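# Clip taped netting edge onto right middle hoop's near leg

## Task

Using either of the pegs, clip the taped border of the netting onto the leg of the right-hand middle hoop that is nearer the robot (judged from the robot's side). The peg must sit at right angles to the leg, the leg must be deep inside its jaws, and at the spot where the jaws bite the leg the tape must cover the whole jaw width on both faces.

## Robot and tools

Robot: two six-joint arms, left_arm (on the +y side, base near (-0.005, +0.433, 0) m) and right_arm (base near (+0.017, -0.355, 0) m). Each carries a five-finger hand; the left hand mirrors the right. Everything must stay on the table, and the finished clip must hold with the robot let go.

Frames: the scene frame has its origin at table height midway between the nominal bases, +z up, +x out over the table, +y toward left_arm. Image left/right are not arm names. Reported positions (m), quaternions (wxyz) and velocities use the scene frame. Offsets you send are expressed in each arm's current Hand target axes. The hand point sits 0.05 m in front of the palm and 0.15 m out from the wrist flange: +z runs along the straight fingers, +y out of the palm, +x across the palm away from the thumb on the right hand (toward the thumb on the left hand). Straight fingertips end 0.06-0.07 m past the point along +z and lie 0.06 m behind it along -y. A wrist bracket on the little-finger side can strike things; the wrist can hang below a level hand and hit the table first.

The 28-number row (every value in [-1, 1], both arms always filled): left_arm dx, dy, dz, rx, ry, rz; left hand little, ring, middle, index, thumb_bend, thumb_turn, force_limit, speed; then the same fourteen for right_arm. dx..rz are an offset from the Hand target the arm had when the action (or move) began, not from the previous row; 1.0 equals 0.6 m or 180 degrees, and rx, ry, rz form one rotation vector. Sending the same offset again moves further. Six zeros re-request the current Hand target. Orientation commands are clipped to within 32 degrees of the measured orientation each step. Finger targets: +1 open/straight, -1 closed; thumb_turn -1 puts the thumb opposite the fingers. force_limit maps -1..+1 to about 0..10 N at the fingertip (0..15 N for both thumb motors); speed rises linearly to full at +0.48. Hand numbers never mean 'unchanged': to keep a hand as it is, resend the last row you sent it (or, before any, its hand_measured plus hand_force_limit and hand_speed). For a gentle closing use speed -0.94 or below. Thumb turned in front, the hand grips 0.035-0.065 m objects, or handles down to about 0.025 m.

Tools:
- execute_actions(actions, cameras): actions is a list of actions; each action is up to 15 rows of 28 numbers, one per 1/30 s step, the last row held to fill 15 steps. Images return only with an empty list or when cameras names them.
- move(target, speed, blend, stop_force, zero, blocking, cameras): target is one 28-number row or up to 15 rows, every row an offset from the same starting Hand targets. speed in m/s, 0.002 to 3.6 (default 0.25), turns capped at twice that in rad/s. blend in m rounds corners of a list (0 = stop at each). stop_force 3 to 120 N ends an arm's path when its wrist sensor feels that much push against the motion; don't rely on it while the hand turns, and leave it out when backing off a contact. zero (default true) rezeroes before the move. blocking=false returns after 0.5 s and cannot be combined with stop_force. Paths are straight, don't avoid obstacles, last 0.5-10 s. Avoid paths close to an arm's own base.
- wait(seconds 0-10), stop(), zoom_image(camera, region [x0, y0, x1, y1] in pixels, at most 504 per side), show_instructions() for the reference pages, zero_wrist_force(arm: left_arm or right_arm), finished_scene(scene, optional, 1).
Cameras: cam_high, cam_low, cam_front, cam_level, cam_over (504x504), cam_left_wrist, cam_right_wrist (672x504); or ["all"].

Results: per arm, end_effector_position/quat, velocities (left out when joints read 'within noise'), Hand target (the clipped last command that the next offset starts from), joint positions and torques, Wrist force/torque along the hand point's axes plus a peak line, and per hand hand_measured, hand_stopped_by (moving, target, force, stalled, fault), hand_load_n (positive = finger pushed open; a lost grip shows as load near 0), hand_force_limit, hand_speed. A move adds a 'move:' line: done, off_target, moving, held or fault, with limits such as paced or held. Neither done nor off_target proves contact or its absence. If the hand rests short of its target, send the gap as a new offset.

Cautions: arms are stiff, so aiming even slightly beyond a firm contact can trigger a fault stop (outside force near 150 N, or joint contact torque at 139 N m for big joints, 26 N m for wrist joints), halting that arm 10 s. Approach slowly; faster touches hit harder. Keep the arms and hands from pressing on each other; the clearance check may not stop it. Don't drop parts, release moving ones, slam, or overload fingers. Holding loads or straining toward unreachable poses heats motors (MOTOR HOT at 70 °C, brakes at 85 °C).

Each tool is called after "Emit:" as a command line: name --argument value for each argument, lists and objects as JSON in quotes; but a table of rows of numbers goes row by row, as --pt "numbers of a row", without its own name.

Reference images:

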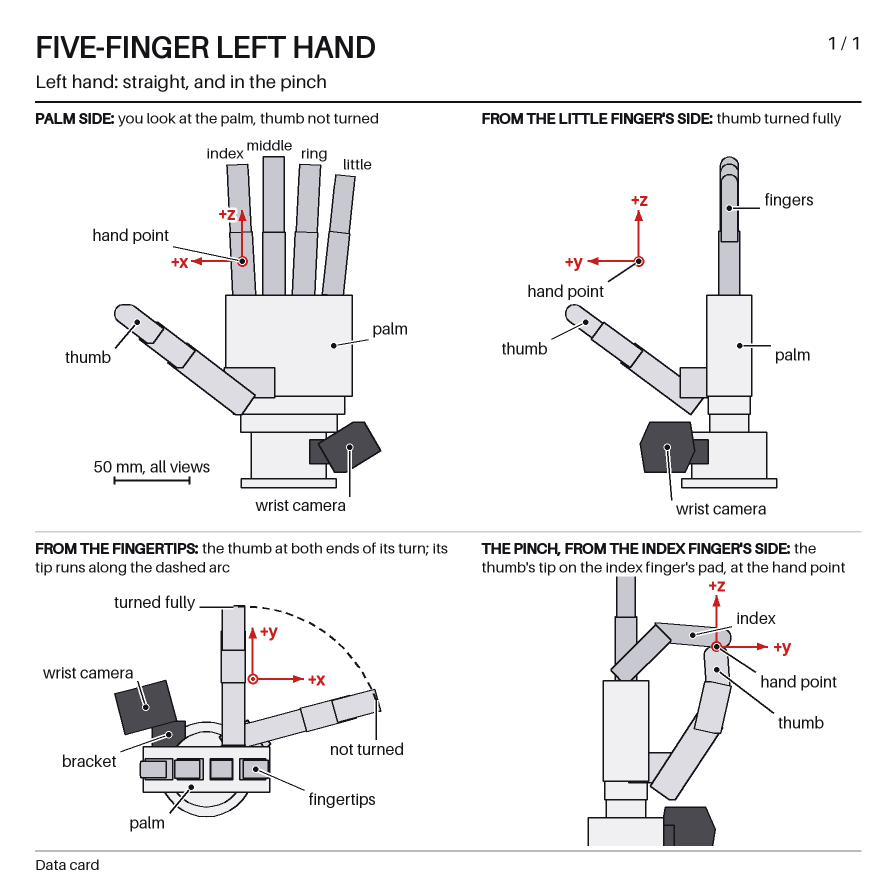

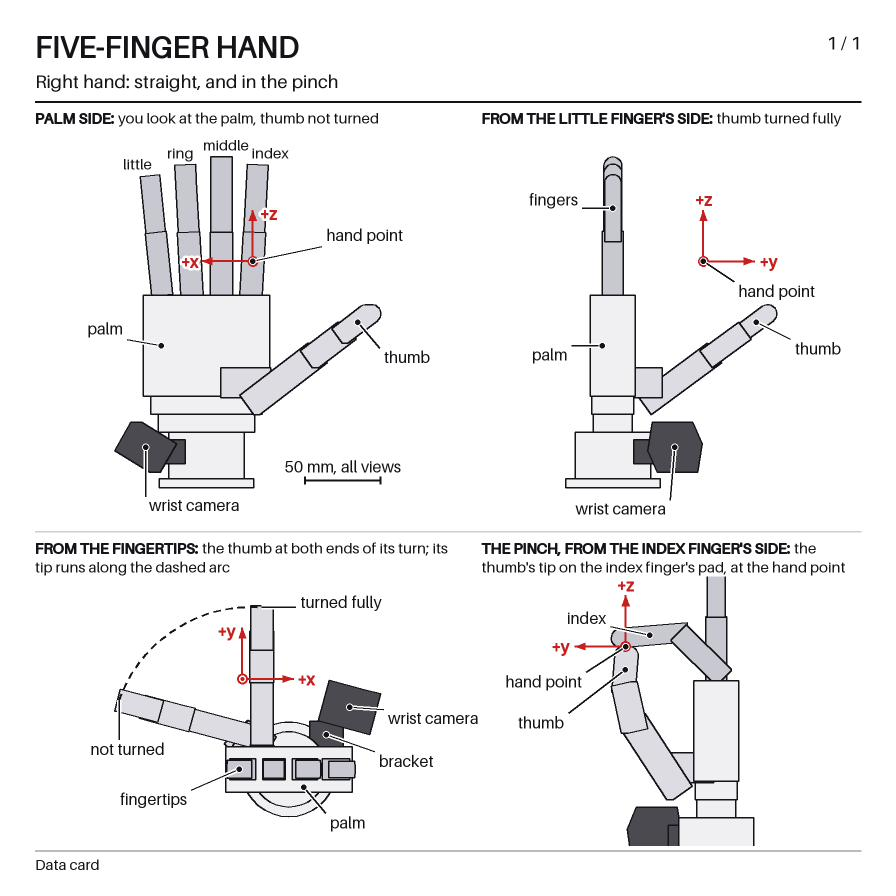

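## Session

Emit:
execute_actions --actions '[]'

Scene clock: 0.00 s.
left_arm: end_effector_position=(+0.5930, +0.2411, +0.3602) hand_measured=(+1.000, +1.000, +1.000, +1.000, +1.000, +1.000) hand_load_n=(+0.0, +0.5, +0.0, +0.0, +0.0, +0.0) hand_stopped_by=(target, target, target, target, target, target) hand_force_limit=0.00 hand_speed=-0.80 end_effector_quat_wxyz=(+0.494, -0.286, +0.577, -0.585) | right_arm: end_effector_position=(+0.4027, +0.0007, +0.1845) hand_measured=(+1.000, +1.000, +1.000, +1.000, +1.000, +1.000) hand_load_n=(+0.0, +0.0, +0.0, +0.0, +0.0, +0.0) hand_stopped_by=(target, target, target, target, target, target) hand_force_limit=0.00 hand_speed=-0.80 end_effector_quat_wxyz=(+0.066, -0.030, +0.982, -0.177)
Joint positions: left_arm=[3.311 -1.459 -1.954 3.617 -1.009 3.273] | right_arm=[0.592 -1.068 1.35 1.373 1.942 -1.014]
Joint velocities: within noise
Joint torques (N m): no reading
Wrist force (N): no reading
Wrist torque (N m): no reading
Wrist force, peak (N): no reading
Hand target: left_arm +0.5930, +0.2411, +0.3602; +0.494, -0.286, +0.577, -0.585 | right_arm +0.4027, +0.0007, +0.1845; +0.066, -0.030, +0.982, -0.177

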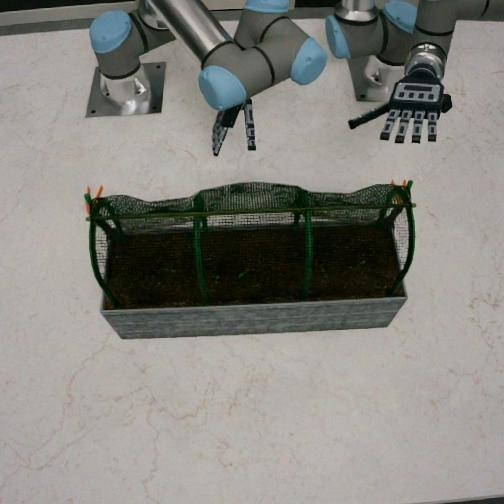

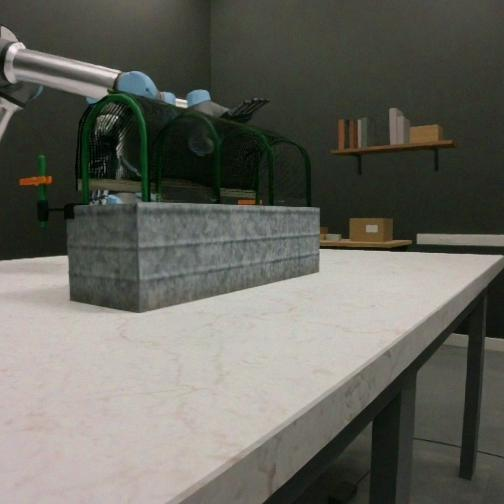

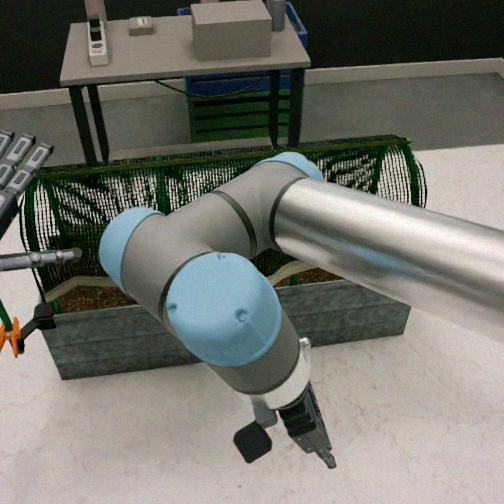

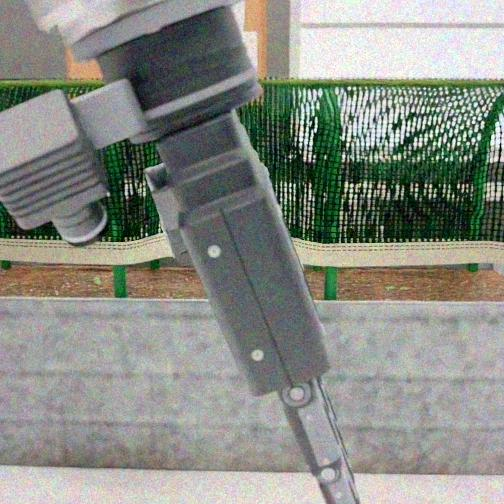

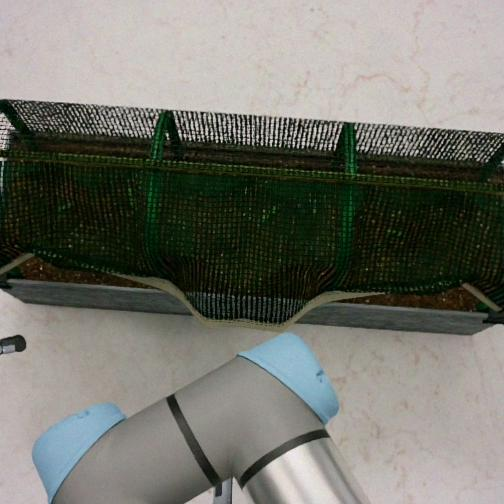

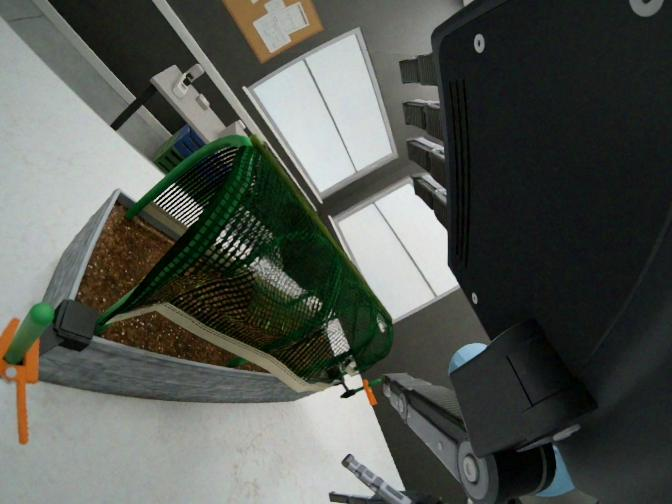

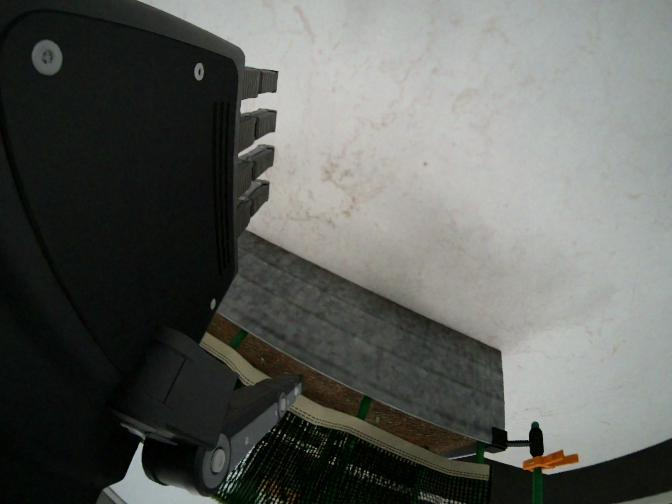

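Emit:
zoom_image --camera "cam_low" --region '[0, 80, 340, 320]'

Emit:
zoom_image --camera "cam_left_wrist" --region '[0, 250, 160, 450]'

Emit:
zoom_image --camera "cam_right_wrist" --region '[440, 370, 620, 504]'

Emit:
zoom_image --camera "cam_level" --region '[0, 60, 504, 320]'

Emit:
zoom_image --camera "cam_front" --region '[0, 240, 200, 400]'

Emit:
zoom_image --camera "cam_high" --region '[60, 160, 440, 350]'

Scaled by 1.482.

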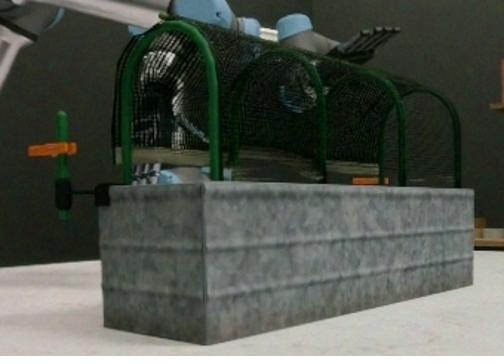

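Scaled by 2.520 from the camera's 672x504 image, which has a finer 960x720 frame.

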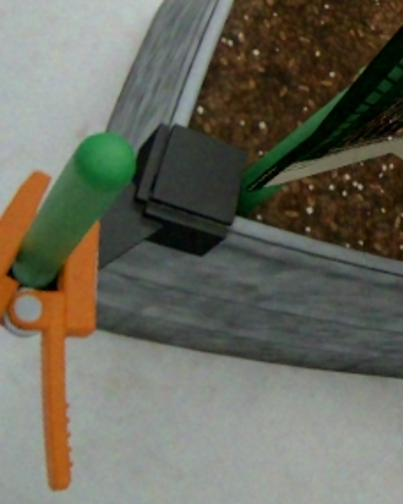

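Scaled by 2.800 from the camera's 672x504 image, which has a finer 960x720 frame.

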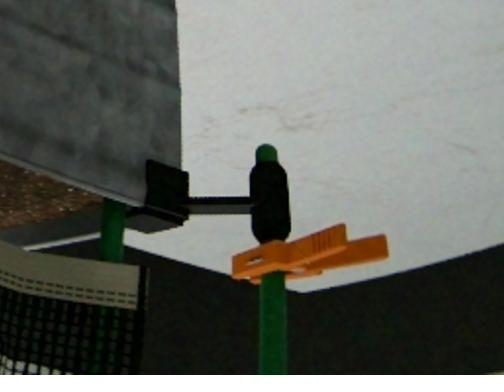

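Scaled by 1.000.

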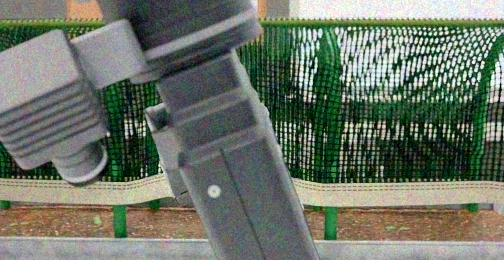

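Scaled by 2.520.

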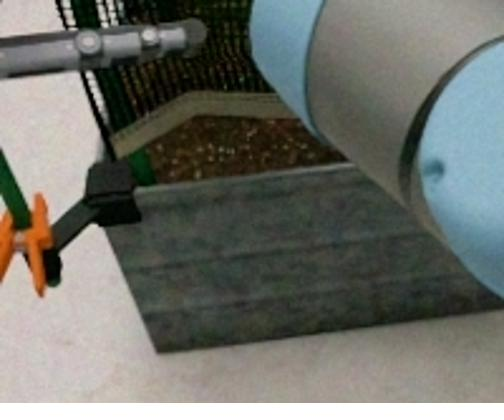

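Scaled by 1.326.

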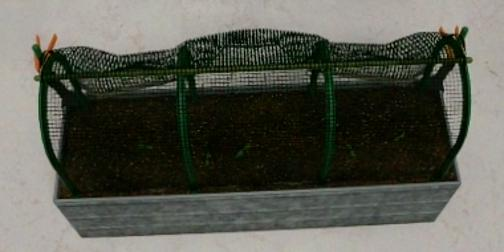

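Emit:
move --target '[0,0,0,0,0,0,1,1,1,1,1,1,0,-0.8,-0.0417,-0.4873,-0.0367,0,0,0,1,1,1,1,1,1,0,-0.8]' --cameras '["all"]'

Scene clock: 58.80 s.
left_arm: end_effector_position=(+0.5930, +0.2411, +0.3602) hand_measured=(+1.000, +1.000, +1.000, +1.000, +1.000, +1.000) hand_load_n=(+0.0, +0.0, +0.0, -0.5, +0.0, +0.0) hand_stopped_by=(target, target, target, target, target, target) hand_force_limit=0.00 hand_speed=-0.80 end_effector_quat_wxyz=(+0.494, -0.286, +0.577, -0.585) | right_arm: end_effector_position=(+0.4346, -0.2632, +0.3105) hand_measured=(+1.000, +1.000, +1.000, +1.000, +1.000, +1.000) hand_load_n=(+0.0, +0.0, +0.0, +0.0, +0.0, +0.0) hand_stopped_by=(target, target, target, target, target, target) hand_force_limit=0.00 hand_speed=-0.80 end_effector_quat_wxyz=(+0.066, -0.030, +0.982, -0.177)
Joint positions: left_arm=[3.311 -1.459 -1.954 3.617 -1.009 3.273] | right_arm=[-0.05 -1.442 1.46 1.387 1.914 -1.701]
Joint torques (N m): left_arm=[0.17 15.19 21.13 1.52 -0.11 0.03] | right_arm=[-13.07 -34.94 -28.43 3.53 -1.29 -2.33]
Wrist force (N): left_arm=[0.1 0.1 -0.2] | right_arm=[0.4 0.0 0.3]
Wrist torque (N m): left_arm=[0.02 -0.02 0.01] | right_arm=[-0.01 -0.08 0.04]
Wrist force, peak (N): left_arm=[-0.2 0.5 -0.3] | right_arm=[0.3 1.5 0.6]
Hand target: left_arm +0.5930, +0.2411, +0.3602; +0.494, -0.286, +0.577, -0.585 | right_arm +0.4346, -0.2633, +0.3105; +0.066, -0.030, +0.982, -0.177
Off the commanded pose: left_arm 0.000 m, 0 deg | right_arm 0.000 m, 0 deg.
move: done
camera_calibration:
cam_right_wrist: T_world_to_cam=[[-0.244841, 0.883213, -0.399985, 0.472561], [0.726211, 0.440389, 0.527897, -0.364995], [0.642395, -0.161223, -0.749224, 0.0288425], [0, 0, 0, 1]] pos_world=[0.362237, -0.251982, 0.403307]

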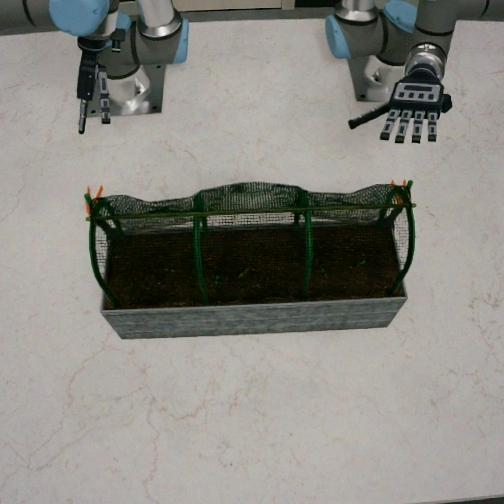

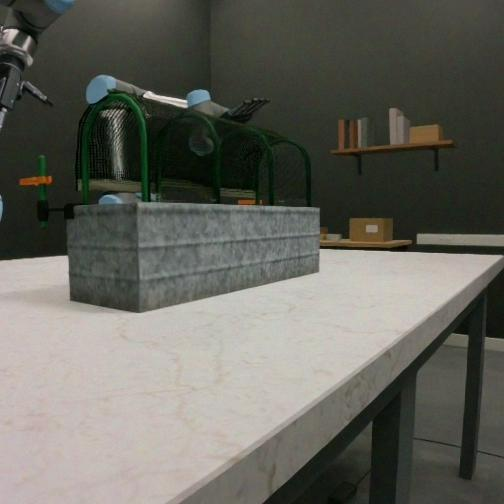

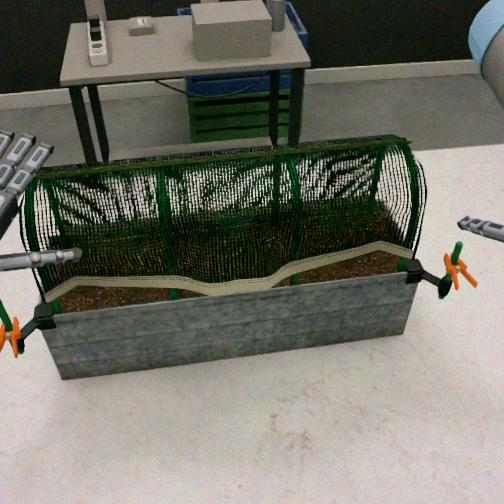

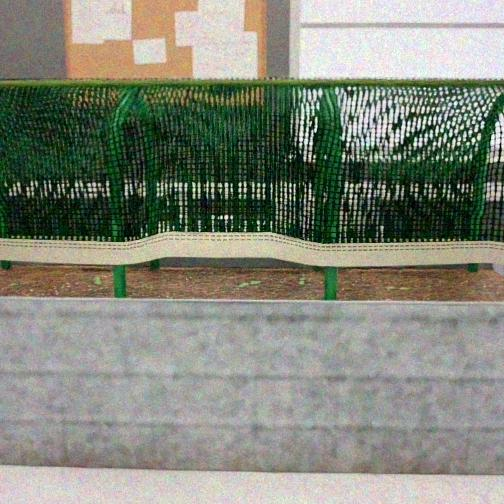

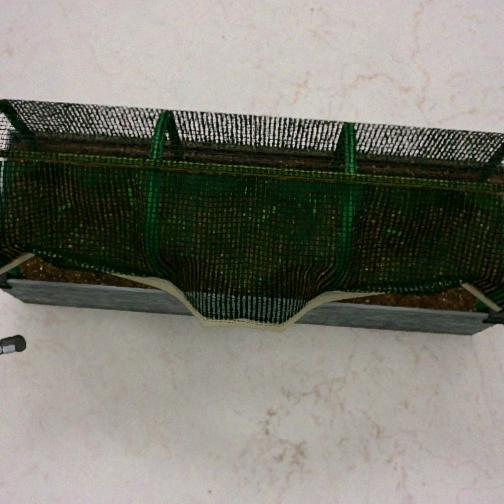

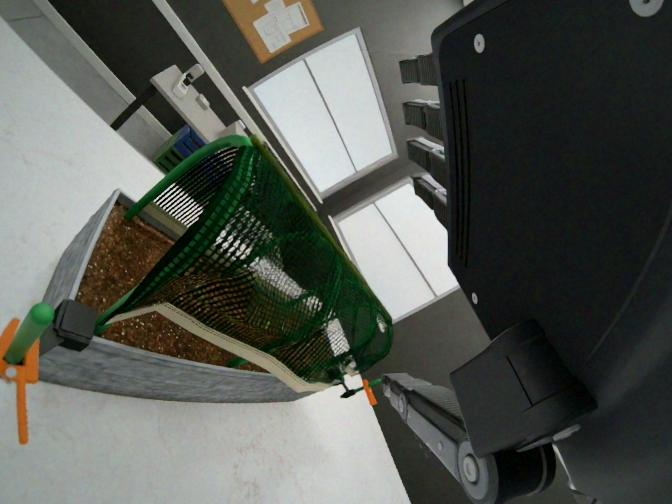

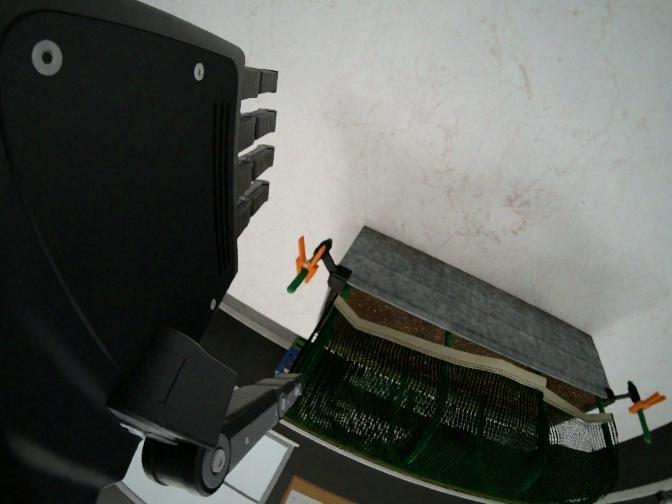

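Emit:
zoom_image --camera "cam_right_wrist" --region '[260, 210, 400, 315]'

Emit:
zoom_image --camera "cam_front" --region '[250, 220, 490, 320]'

Emit:
zoom_image --camera "cam_level" --region '[260, 210, 420, 320]'

Emit:
zoom_image --camera "cam_over" --region '[270, 240, 430, 340]'

Scaled by 3.600 from the camera's 672x504 image, which has a finer 960x720 frame.

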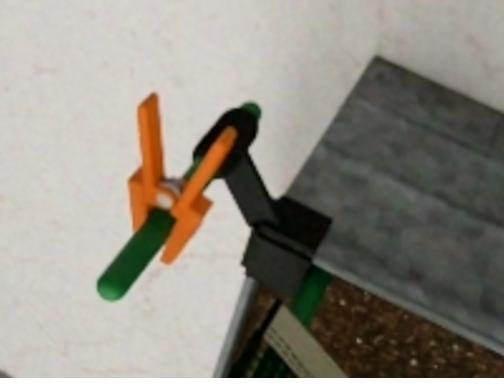

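Scaled by 2.100.

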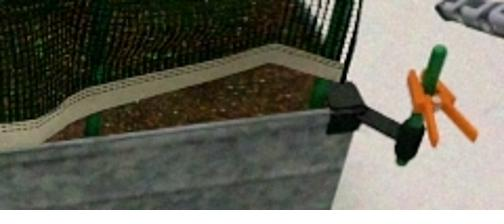

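Scaled by 3.150.

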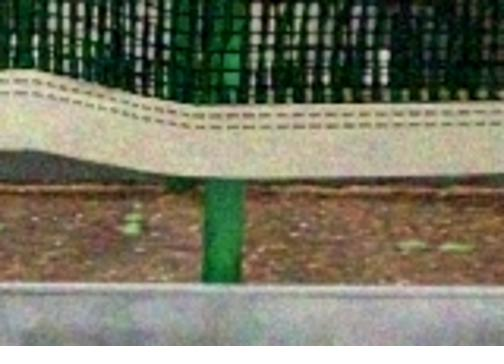

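Scaled by 3.150.

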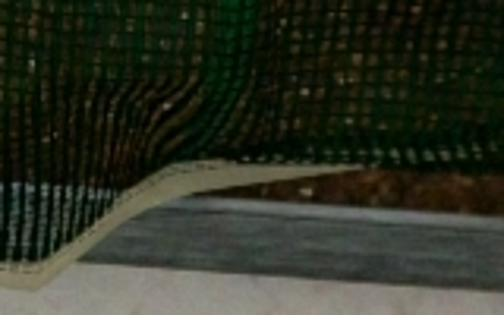

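Emit:
move --target '[0,0,0,0,0,0,1,1,1,1,1,1,0,-0.8,-0.1608,-0.0983,0.0947,0.247,0.0469,-0.0066,1,1,1,1,1,1,0,-0.8]' --cameras '["cam_right_wrist","cam_front"]'

Emit:
zoom_image --camera "cam_right_wrist" --region '[250, 180, 460, 340]'

Scene clock: 145.43 s.
left_arm: end_effector_position=(+0.5930, +0.2411, +0.3602) hand_measured=(+1.000, +1.000, +1.000, +1.000, +1.000, +1.000) hand_load_n=(+0.0, +0.0, +0.0, +0.0, +0.0, +0.0) hand_stopped_by=(target, target, target, target, target, target) hand_force_limit=0.00 hand_speed=-0.80 end_effector_quat_wxyz=(+0.494, -0.286, +0.577, -0.585) | right_arm: end_effector_position=(+0.5074, -0.3084, +0.2967) hand_measured=(+1.000, +1.000, +1.000, +1.000, +1.000, +1.000) hand_load_n=(+0.0, +0.0, +0.0, +0.0, +0.0, -0.5) hand_stopped_by=(target, target, target, target, target, target) hand_force_limit=0.00 hand_speed=-0.80 end_effector_quat_wxyz=(+0.025, -0.012, +0.903, -0.429)
Joint positions: left_arm=[3.311 -1.459 -1.954 3.617 -1.009 3.273] | right_arm=[0.138 -1.13 1.273 1.521 2.454 -1.406]
Joint torques (N m): left_arm=[0.15 15.25 20.19 1.51 -0.21 -0.01] | right_arm=[-13.36 -47.66 -5.65 0.91 -1 -2.47]
Wrist force (N): left_arm=[0.0 0.1 0.2] | right_arm=[0.4 0.2 -0.1]
Wrist torque (N m): left_arm=[0.00 0.01 0.00] | right_arm=[0.04 -0.06 0.04]
Wrist force, peak (N): left_arm=[0.0 0.5 -0.3] | right_arm=[-1.5 2.4 0.8]
Hand target: left_arm +0.5930, +0.2411, +0.3602; +0.494, -0.286, +0.577, -0.585 | right_arm +0.5073, -0.3084, +0.2967; +0.025, -0.012, +0.903, -0.428 (not the last commanded pose)
Off the commanded pose: left_arm 0.000 m, 0 deg | right_arm 0.040 m, 15 deg.
move: held (right_arm; a check stopped the path); limits=held
pose unreachable (right arm): on one or more control steps of this call, first in action 0 (counted from 0), this arm could not follow its commanded pose, so it was not sent that pose on those steps. It may still have moved: this result reports where it is.
cause: moving toward the commanded pose would bring two parts of the arm too close to each other (joints 4 (wrist 1) to 6 (wrist 3) lie between them).
camera_calibration:
cam_right_wrist: T_world_to_cam=[[-0.216427, 0.581095, -0.784531, 0.531263], [0.786752, 0.57962, 0.21228, -0.28479], [0.578084, -0.571288, -0.582622, -0.178779], [0, 0, 0, 1]] pos_world=[0.442388, -0.245779, 0.373087]
Images, in order (width x height): cam_front 504x504, cam_right_wrist 672x504.

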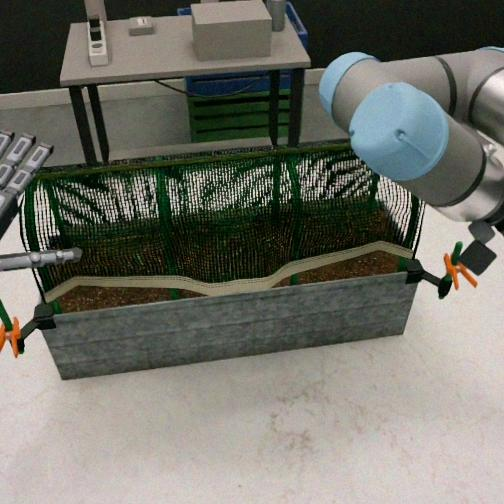

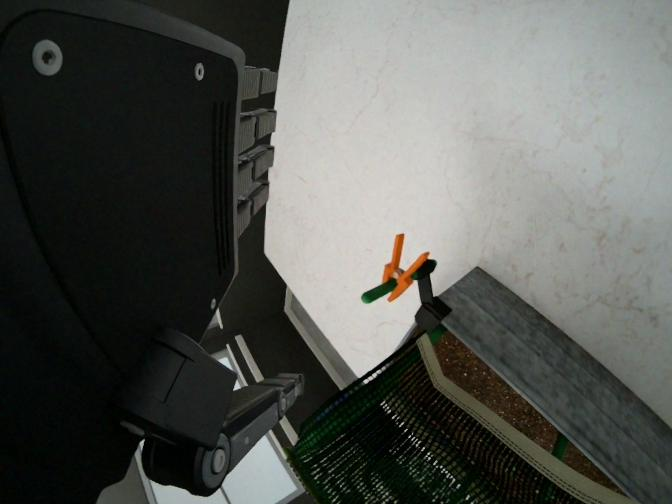

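Scaled by 2.400 from the camera's 672x504 image, which has a finer 960x720 frame.

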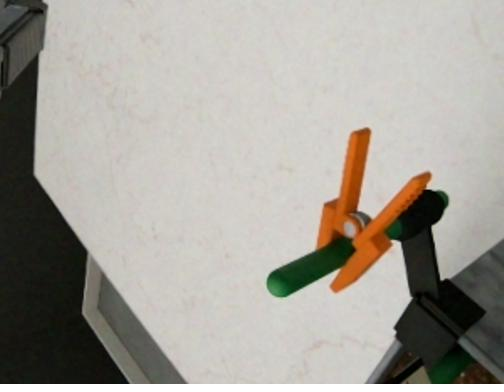

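Emit:
move --target '[0,0,0,0,0,0,1,1,1,1,1,1,0,-0.8,0.0983,-0.0585,0.0587,-0.2082,0.2340,0.4717,1,1,1,1,1,1,0,-0.8]' --cameras '[]' --speed 0.35

Scene clock: 175.90 s.
left_arm: end_effector_position=(+0.5930, +0.2411, +0.3602) hand_measured=(+1.000, +1.000, +1.000, +1.000, +1.000, +1.000) hand_load_n=(+0.0, +0.5, +0.0, +0.0, +0.0, +0.0) hand_stopped_by=(target, target, target, target, target, target) hand_force_limit=0.00 hand_speed=-0.80 end_effector_quat_wxyz=(+0.494, -0.286, +0.577, -0.585) | right_arm: end_effector_position=(+0.4504, -0.3604, +0.2996) hand_measured=(+1.000, +1.000, +1.000, +1.000, +1.000, +1.000) hand_load_n=(+0.0, +0.0, +0.0, +0.0, +0.0, +0.0) hand_stopped_by=(target, target, target, target, target, target) hand_force_limit=0.00 hand_speed=-0.80 end_effector_quat_wxyz=(-0.001, +0.707, +0.707, +0.000)
Joint positions: left_arm=[3.311 -1.459 -1.954 3.617 -1.009 3.273] | right_arm=[-0.306 -1.433 1.519 1.486 1.57 -0.297]
Joint torques (N m): left_arm=[0.22 14.52 20.77 1.6 -0.19 0.11] | right_arm=[-13.62 -35.56 -4.93 1.03 -2.29 2.23]
Wrist force (N): left_arm=[-0.1 0.1 0.0] | right_arm=[-0.1 0.0 0.2]
Wrist torque (N m): left_arm=[0.01 0.01 -0.01] | right_arm=[-0.01 0.02 -0.06]
Wrist force, peak (N): left_arm=[0.3 0.5 -0.3] | right_arm=[0.6 0.5 -0.5]
Hand target: left_arm +0.5930, +0.2411, +0.3602; +0.494, -0.286, +0.577, -0.585 | right_arm +0.4504, -0.3604, +0.2996; -0.001, +0.707, +0.707, +0.000
Off the commanded pose: left_arm 0.000 m, 0 deg | right_arm 0.000 m, 0 deg.
move: done
No camera images: "cameras" was empty.

Emit:
move --target '[0,0,0,0,0,0,1,1,1,1,1,1,0,-0.8,-0.0333,0.0833,0.1333,-0.1157,0.4902,0.1157,1,1,1,1,1,1,0,-0.8]' --cameras '["cam_right_wrist","cam_front","cam_low","cam_high"]' --speed 0.35

Emit:
zoom_image --camera "cam_right_wrist" --region '[250, 160, 460, 320]'

Scene clock: 197.60 s.
left_arm: end_effector_position=(+0.5930, +0.2411, +0.3602) hand_measured=(+1.000, +1.000, +1.000, +1.000, +1.000, +1.000) hand_load_n=(+0.0, +0.0, +0.0, +0.0, +0.0, +0.0) hand_stopped_by=(target, target, target, target, target, target) hand_force_limit=0.00 hand_speed=-0.80 end_effector_quat_wxyz=(+0.494, -0.286, +0.577, -0.585) | right_arm: end_effector_position=(+0.5003, -0.3803, +0.2196) hand_measured=(+1.000, +1.000, +1.000, +1.000, +1.000, +1.000) hand_load_n=(+0.0, +0.0, +0.0, +0.0, +0.0, +0.0) hand_stopped_by=(target, target, target, target, target, target) hand_force_limit=0.00 hand_speed=-0.80 end_effector_quat_wxyz=(-0.372, +0.601, +0.371, +0.601)
Joint positions: left_arm=[3.311 -1.459 -1.954 3.617 -1.009 3.273] | right_arm=[-0.971 -0.998 2.223 1.918 0.498 -1.571]
Joint torques (N m): left_arm=[0.18 14.06 20.21 1.47 -0.16 0.1] | right_arm=[-13.34 -20.37 4.38 2.37 2.42 -2.44]
Wrist force (N): left_arm=[0.1 0.2 -0.1] | right_arm=[0.4 0.3 -0.6]
Wrist torque (N m): left_arm=[0.04 -0.02 0.00] | right_arm=[0.01 0.02 0.09]
Wrist force, peak (N): left_arm=[0.1 0.6 0.0] | right_arm=[0.5 0.5 -0.8]
Hand target: left_arm +0.5930, +0.2411, +0.3602; +0.494, -0.286, +0.577, -0.585 | right_arm +0.5003, -0.3803, +0.2196; -0.372, +0.601, +0.371, +0.602
Off the commanded pose: left_arm 0.000 m, 0 deg | right_arm 0.000 m, 0 deg.
move: done
camera_calibration:
cam_right_wrist: T_world_to_cam=[[0.887968, -0.405761, 0.216494, -0.636628], [-0.0614063, -0.571126, -0.818562, -0.00807066], [0.455786, 0.713563, -0.532058, 0.277934], [0, 0, 0, 1]] pos_world=[0.438131, -0.461252, 0.279097]
Images, in order (width x height): cam_high 504x504, cam_low 504x504, cam_front 504x504, cam_right_wrist 672x504.

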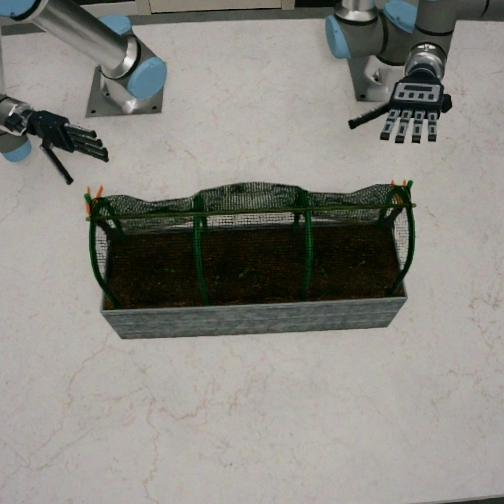

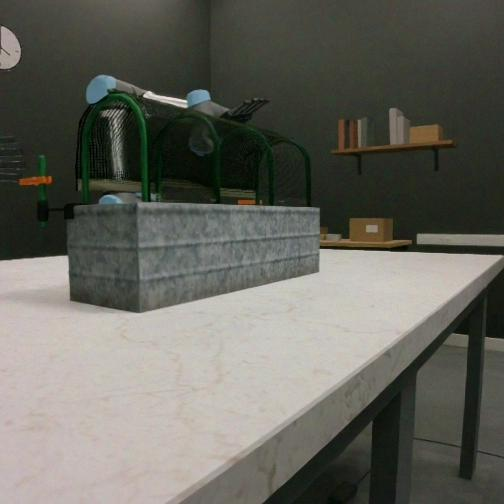

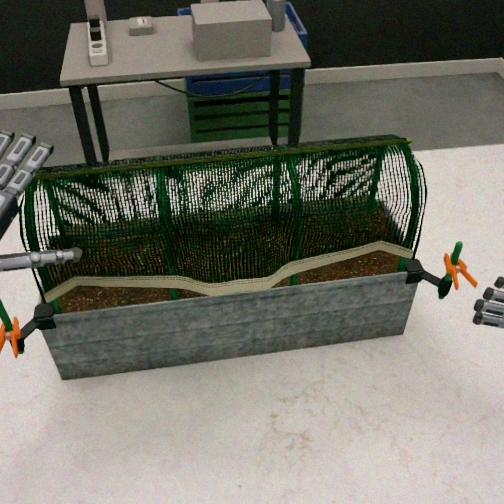

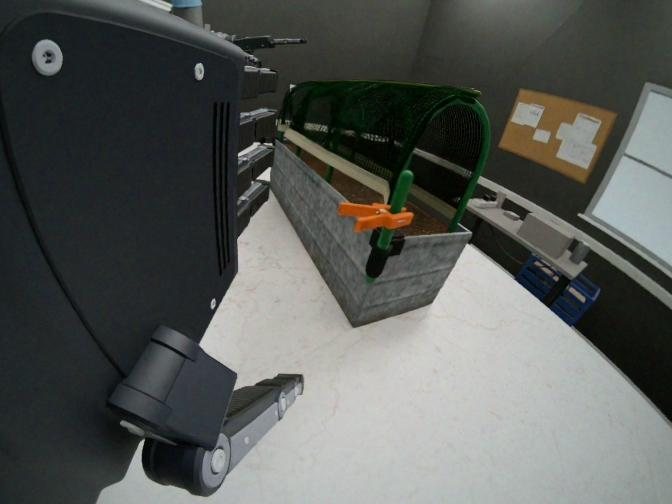

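Scaled by 2.400 from the camera's 672x504 image, which has a finer 960x720 frame.

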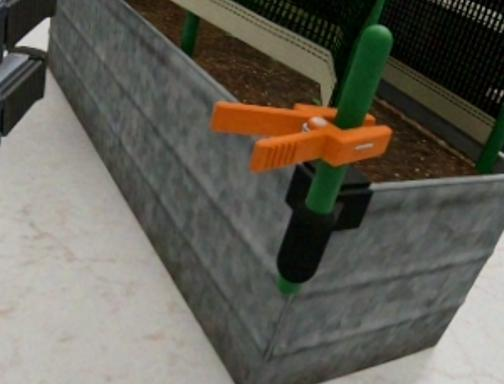

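Emit:
move --pt "0 0 0 0 0 0 1 1 1 1 1 1 0 -0.8 -0.0127 -0.082 -0.0224 0 0 0 1 1 1 1 1 1 0 -0.8" --pt "0 0 0 0 0 0 1 1 1 1 1 1 0 -0.8 -0.0127 -0.082 -0.0224 0 0 0 1 1 1 0.35 0.65 -0.7 0 -0.2" --cameras '["cam_right_wrist","cam_front"]' --speed 0.25

Emit:
zoom_image --camera "cam_right_wrist" --region '[220, 160, 460, 400]'

Scene clock: 268.90 s.
left_arm: end_effector_position=(+0.5930, +0.2411, +0.3602) hand_measured=(+1.000, +1.000, +1.000, +1.000, +1.000, +1.000) hand_load_n=(+0.0, -0.5, +0.0, +0.0, +0.0, +0.0) hand_stopped_by=(target, target, target, target, target, target) hand_force_limit=0.00 hand_speed=-0.80 end_effector_quat_wxyz=(+0.494, -0.286, +0.577, -0.585) | right_arm: end_effector_position=(+0.4503, -0.3703, +0.2120) hand_measured=(+1.000, +1.000, +1.000, +0.350, +0.650, -0.700) hand_load_n=(+0.0, +0.0, +0.0, +0.0, +0.0, +0.0) hand_stopped_by=(target, target, target, target, target, target) hand_force_limit=0.00 hand_speed=-0.20 end_effector_quat_wxyz=(-0.372, +0.601, +0.371, +0.602)
Joint positions: left_arm=[3.311 -1.459 -1.954 3.617 -1.009 3.273] | right_arm=[-1.082 -1.019 2.355 1.807 0.608 -1.571]
Joint torques (N m): left_arm=[0.05 13.96 20.86 1.64 -0.09 0.1] | right_arm=[-13.33 -36.83 6.78 -0.46 2.34 1.5]
Wrist force (N): left_arm=[-0.3 0.2 -0.1] | right_arm=[0.2 0.5 -0.7]
Wrist torque (N m): left_arm=[0.04 0.03 -0.02] | right_arm=[0.03 0.05 0.08]
Wrist force, peak (N): left_arm=[0.1 0.5 -0.3] | right_arm=[0.5 1.0 -1.0]
Hand target: left_arm +0.5930, +0.2411, +0.3602; +0.494, -0.286, +0.577, -0.585 | right_arm +0.4503, -0.3703, +0.2120; -0.372, +0.601, +0.371, +0.602
Off the commanded pose: left_arm 0.000 m, 0 deg | right_arm 0.000 m, 0 deg.
move: done
camera_calibration:
cam_right_wrist: T_world_to_cam=[[0.887927, -0.405823, 0.216549, -0.586593], [-0.0612966, -0.570967, -0.818682, -0.0116468], [0.455882, 0.713656, -0.531853, 0.289564], [0, 0, 0, 1]] pos_world=[0.388131, -0.451352, 0.271496]
Images, in order (width x height): cam_front 504x504, cam_right_wrist 672x504.

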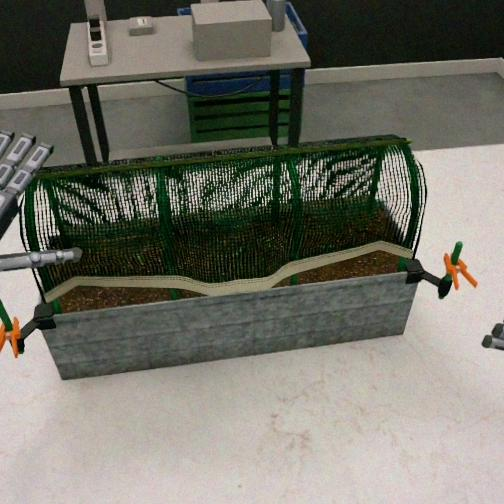

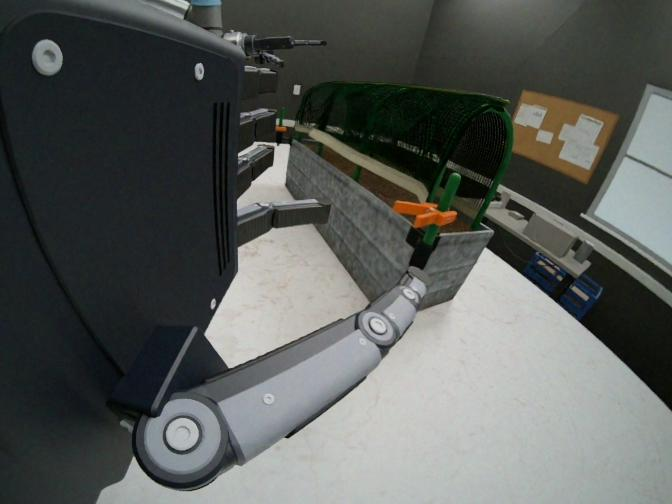

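Scaled by 2.100 from the camera's 672x504 image, which has a finer 960x720 frame.

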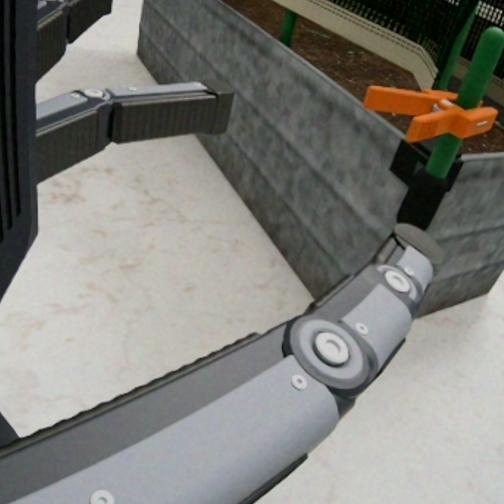

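Emit:
move --target '[0,0,0,0,0,0,1,1,1,1,1,1,0,-0.8,-0.0158,0.025,0.1167,0,0,0,1,1,1,0.35,0.65,-0.7,0,-0.2]' --cameras '["cam_right_wrist","cam_front"]' --speed 0.2

Emit:
zoom_image --camera "cam_right_wrist" --region '[230, 120, 470, 360]'

Scene clock: 289.90 s.
left_arm: end_effector_position=(+0.5930, +0.2411, +0.3602) hand_measured=(+1.000, +1.000, +1.000, +1.000, +1.000, +1.000) hand_load_n=(+0.0, +0.0, +0.0, +0.0, +0.0, +0.0) hand_stopped_by=(target, target, target, target, target, target) hand_force_limit=0.00 hand_speed=-0.80 end_effector_quat_wxyz=(+0.494, -0.286, +0.577, -0.585) | right_arm: end_effector_position=(+0.4949, -0.3144, +0.2026) hand_measured=(+1.000, +1.000, +1.000, +0.350, +0.650, -0.700) hand_load_n=(+0.0, +0.0, +0.0, +0.0, +0.0, +0.0) hand_stopped_by=(target, target, target, target, target, target) hand_force_limit=0.00 hand_speed=-0.20 end_effector_quat_wxyz=(-0.372, +0.601, +0.371, +0.602)
Joint positions: left_arm=[3.311 -1.459 -1.954 3.617 -1.009 3.273] | right_arm=[-0.866 -0.983 2.332 1.795 0.392 -1.572]
Joint torques (N m): left_arm=[0.7 14.67 21.57 1.56 -0.15 0.07] | right_arm=[13.81 -18.93 -12.63 2.15 -1.89 1.46]
Wrist force (N): left_arm=[-0.1 0.2 0.1] | right_arm=[0.2 0.6 -0.8]
Wrist torque (N m): left_arm=[0.02 0.02 -0.01] | right_arm=[0.07 0.06 0.11]
Wrist force, peak (N): left_arm=[0.2 0.5 0.1] | right_arm=[0.4 0.4 -1.5]
Hand target: left_arm +0.5930, +0.2411, +0.3602; +0.494, -0.286, +0.577, -0.585 | right_arm +0.4950, -0.3143, +0.2025; -0.372, +0.601, +0.371, +0.602
Off the commanded pose: left_arm 0.000 m, 0 deg | right_arm 0.000 m, 0 deg.
move: done
camera_calibration:
cam_right_wrist: T_world_to_cam=[[0.887934, -0.40576, 0.216638, -0.601475], [-0.0612002, -0.571012, -0.818658, 0.0152424], [0.455881, 0.713656, -0.531853, 0.224339], [0, 0, 0, 1]] pos_world=[0.432731, -0.395452, 0.262096]
Images, in order (width x height): cam_front 504x504, cam_right_wrist 672x504.

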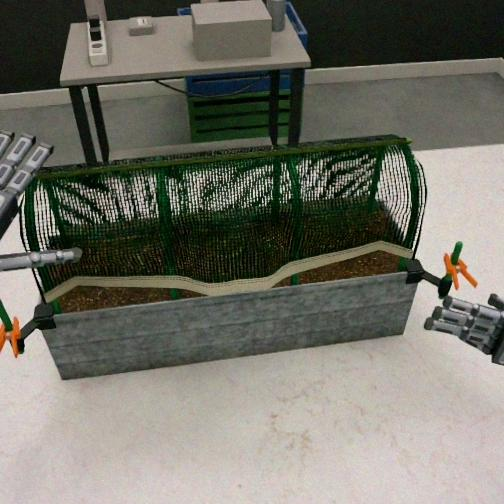

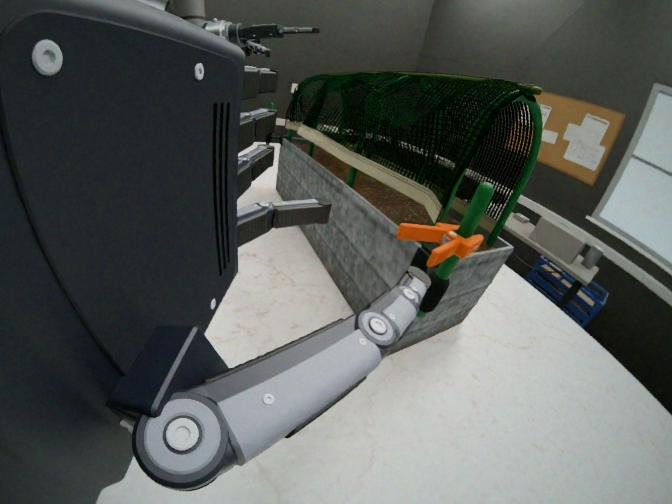

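Scaled by 2.100 from the camera's 672x504 image, which has a finer 960x720 frame.

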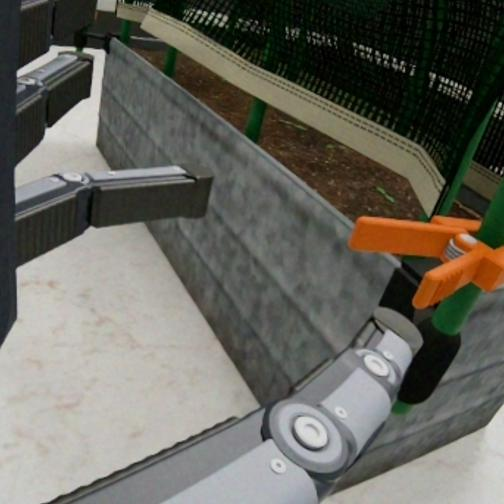

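Emit:
move --target '[0,0,0,0,0,0,1,1,1,1,1,1,0,-0.8,0.004,0.0635,0.0238,0,0,0,1,1,1,0.35,0.65,-0.7,0,-0.2]' --cameras '["cam_right_wrist","cam_front","cam_low"]' --speed 0.1 --stop_force 8

Emit:
zoom_image --camera "cam_right_wrist" --region '[260, 130, 520, 390]'

Emit:
zoom_image --camera "cam_low" --region '[0, 120, 140, 250]'

Scene clock: 309.13 s.
left_arm: end_effector_position=(+0.5930, +0.2411, +0.3602) hand_measured=(+1.000, +1.000, +1.000, +1.000, +1.000, +1.000) hand_load_n=(+0.0, +0.0, +0.0, +0.0, +0.0, +0.0) hand_stopped_by=(target, target, target, target, target, target) hand_force_limit=0.00 hand_speed=-0.80 end_effector_quat_wxyz=(+0.494, -0.286, +0.577, -0.585) | right_arm: end_effector_position=(+0.5355, -0.3186, +0.2049) hand_measured=(+1.000, +1.000, +1.000, +0.350, +0.650, -0.700) hand_load_n=(+0.0, +0.0, -0.5, +0.0, +0.0, +0.5) hand_stopped_by=(target, target, target, target, target, target) hand_force_limit=0.00 hand_speed=-0.20 end_effector_quat_wxyz=(-0.372, +0.601, +0.371, +0.602)
Joint positions: left_arm=[3.311 -1.459 -1.954 3.617 -1.009 3.273] | right_arm=[-0.788 -0.957 2.221 1.88 0.315 -1.572]
Joint torques (N m): left_arm=[-0.58 13.6 20.99 1.69 -0.12 -0.02] | right_arm=[14.48 -21.52 -15.72 2.2 -1.93 -2.47]
Wrist force (N): left_arm=[-0.2 0.2 -0.2] | right_arm=[0.2 0.3 -0.7]
Wrist torque (N m): left_arm=[0.04 0.02 -0.01] | right_arm=[0.01 0.05 0.09]
Wrist force, peak (N): left_arm=[-0.1 0.3 -0.6] | right_arm=[0.0 0.7 -1.0]
Hand target: left_arm +0.5930, +0.2411, +0.3602; +0.494, -0.286, +0.577, -0.585 | right_arm +0.5355, -0.3186, +0.2049; -0.372, +0.601, +0.371, +0.602
Off the commanded pose: left_arm 0.000 m, 0 deg | right_arm 0.000 m, 0 deg.
move: done
camera_calibration:
cam_right_wrist: T_world_to_cam=[[0.887927, -0.405823, 0.216549, -0.639637], [-0.0612966, -0.570967, -0.818682, 0.0172759], [0.455882, 0.713656, -0.531853, 0.210097], [0, 0, 0, 1]] pos_world=[0.473231, -0.399652, 0.264396]
Images, in order (width x height): cam_low 504x504, cam_front 504x504, cam_right_wrist 672x504.

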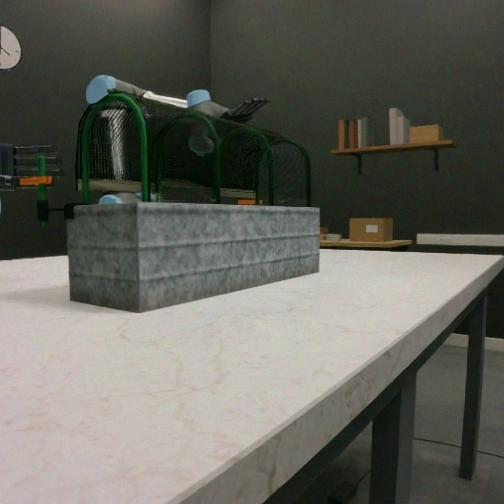

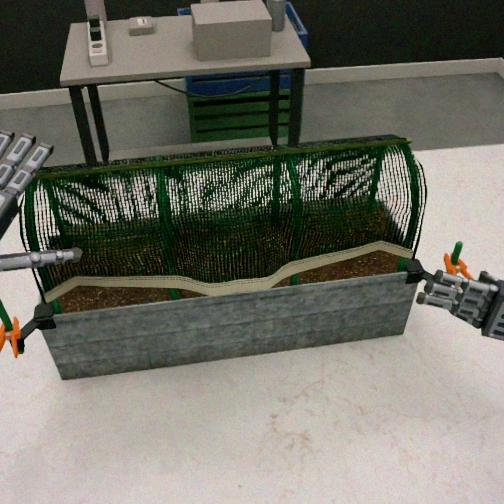

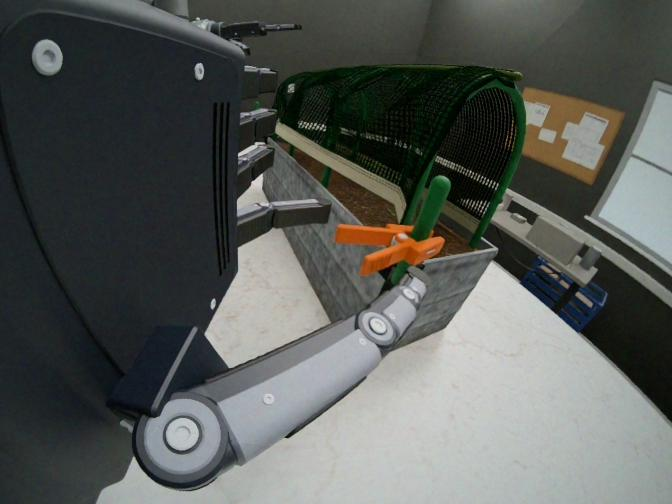

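Scaled by 1.938 from the camera's 672x504 image, which has a finer 960x720 frame.

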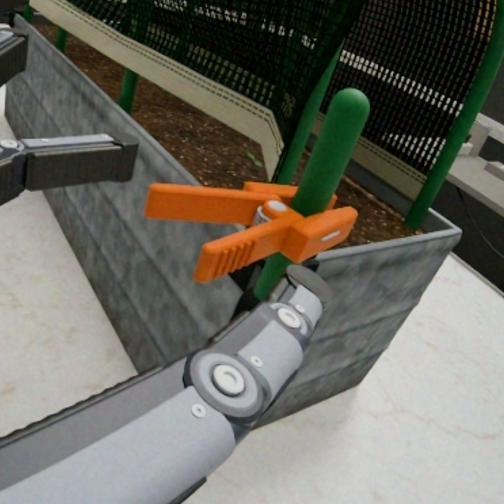

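Scaled by 3.600.

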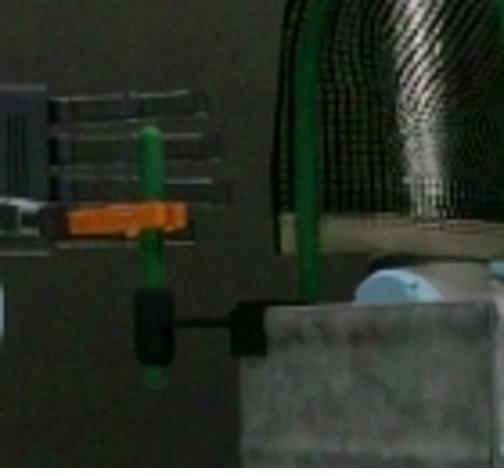

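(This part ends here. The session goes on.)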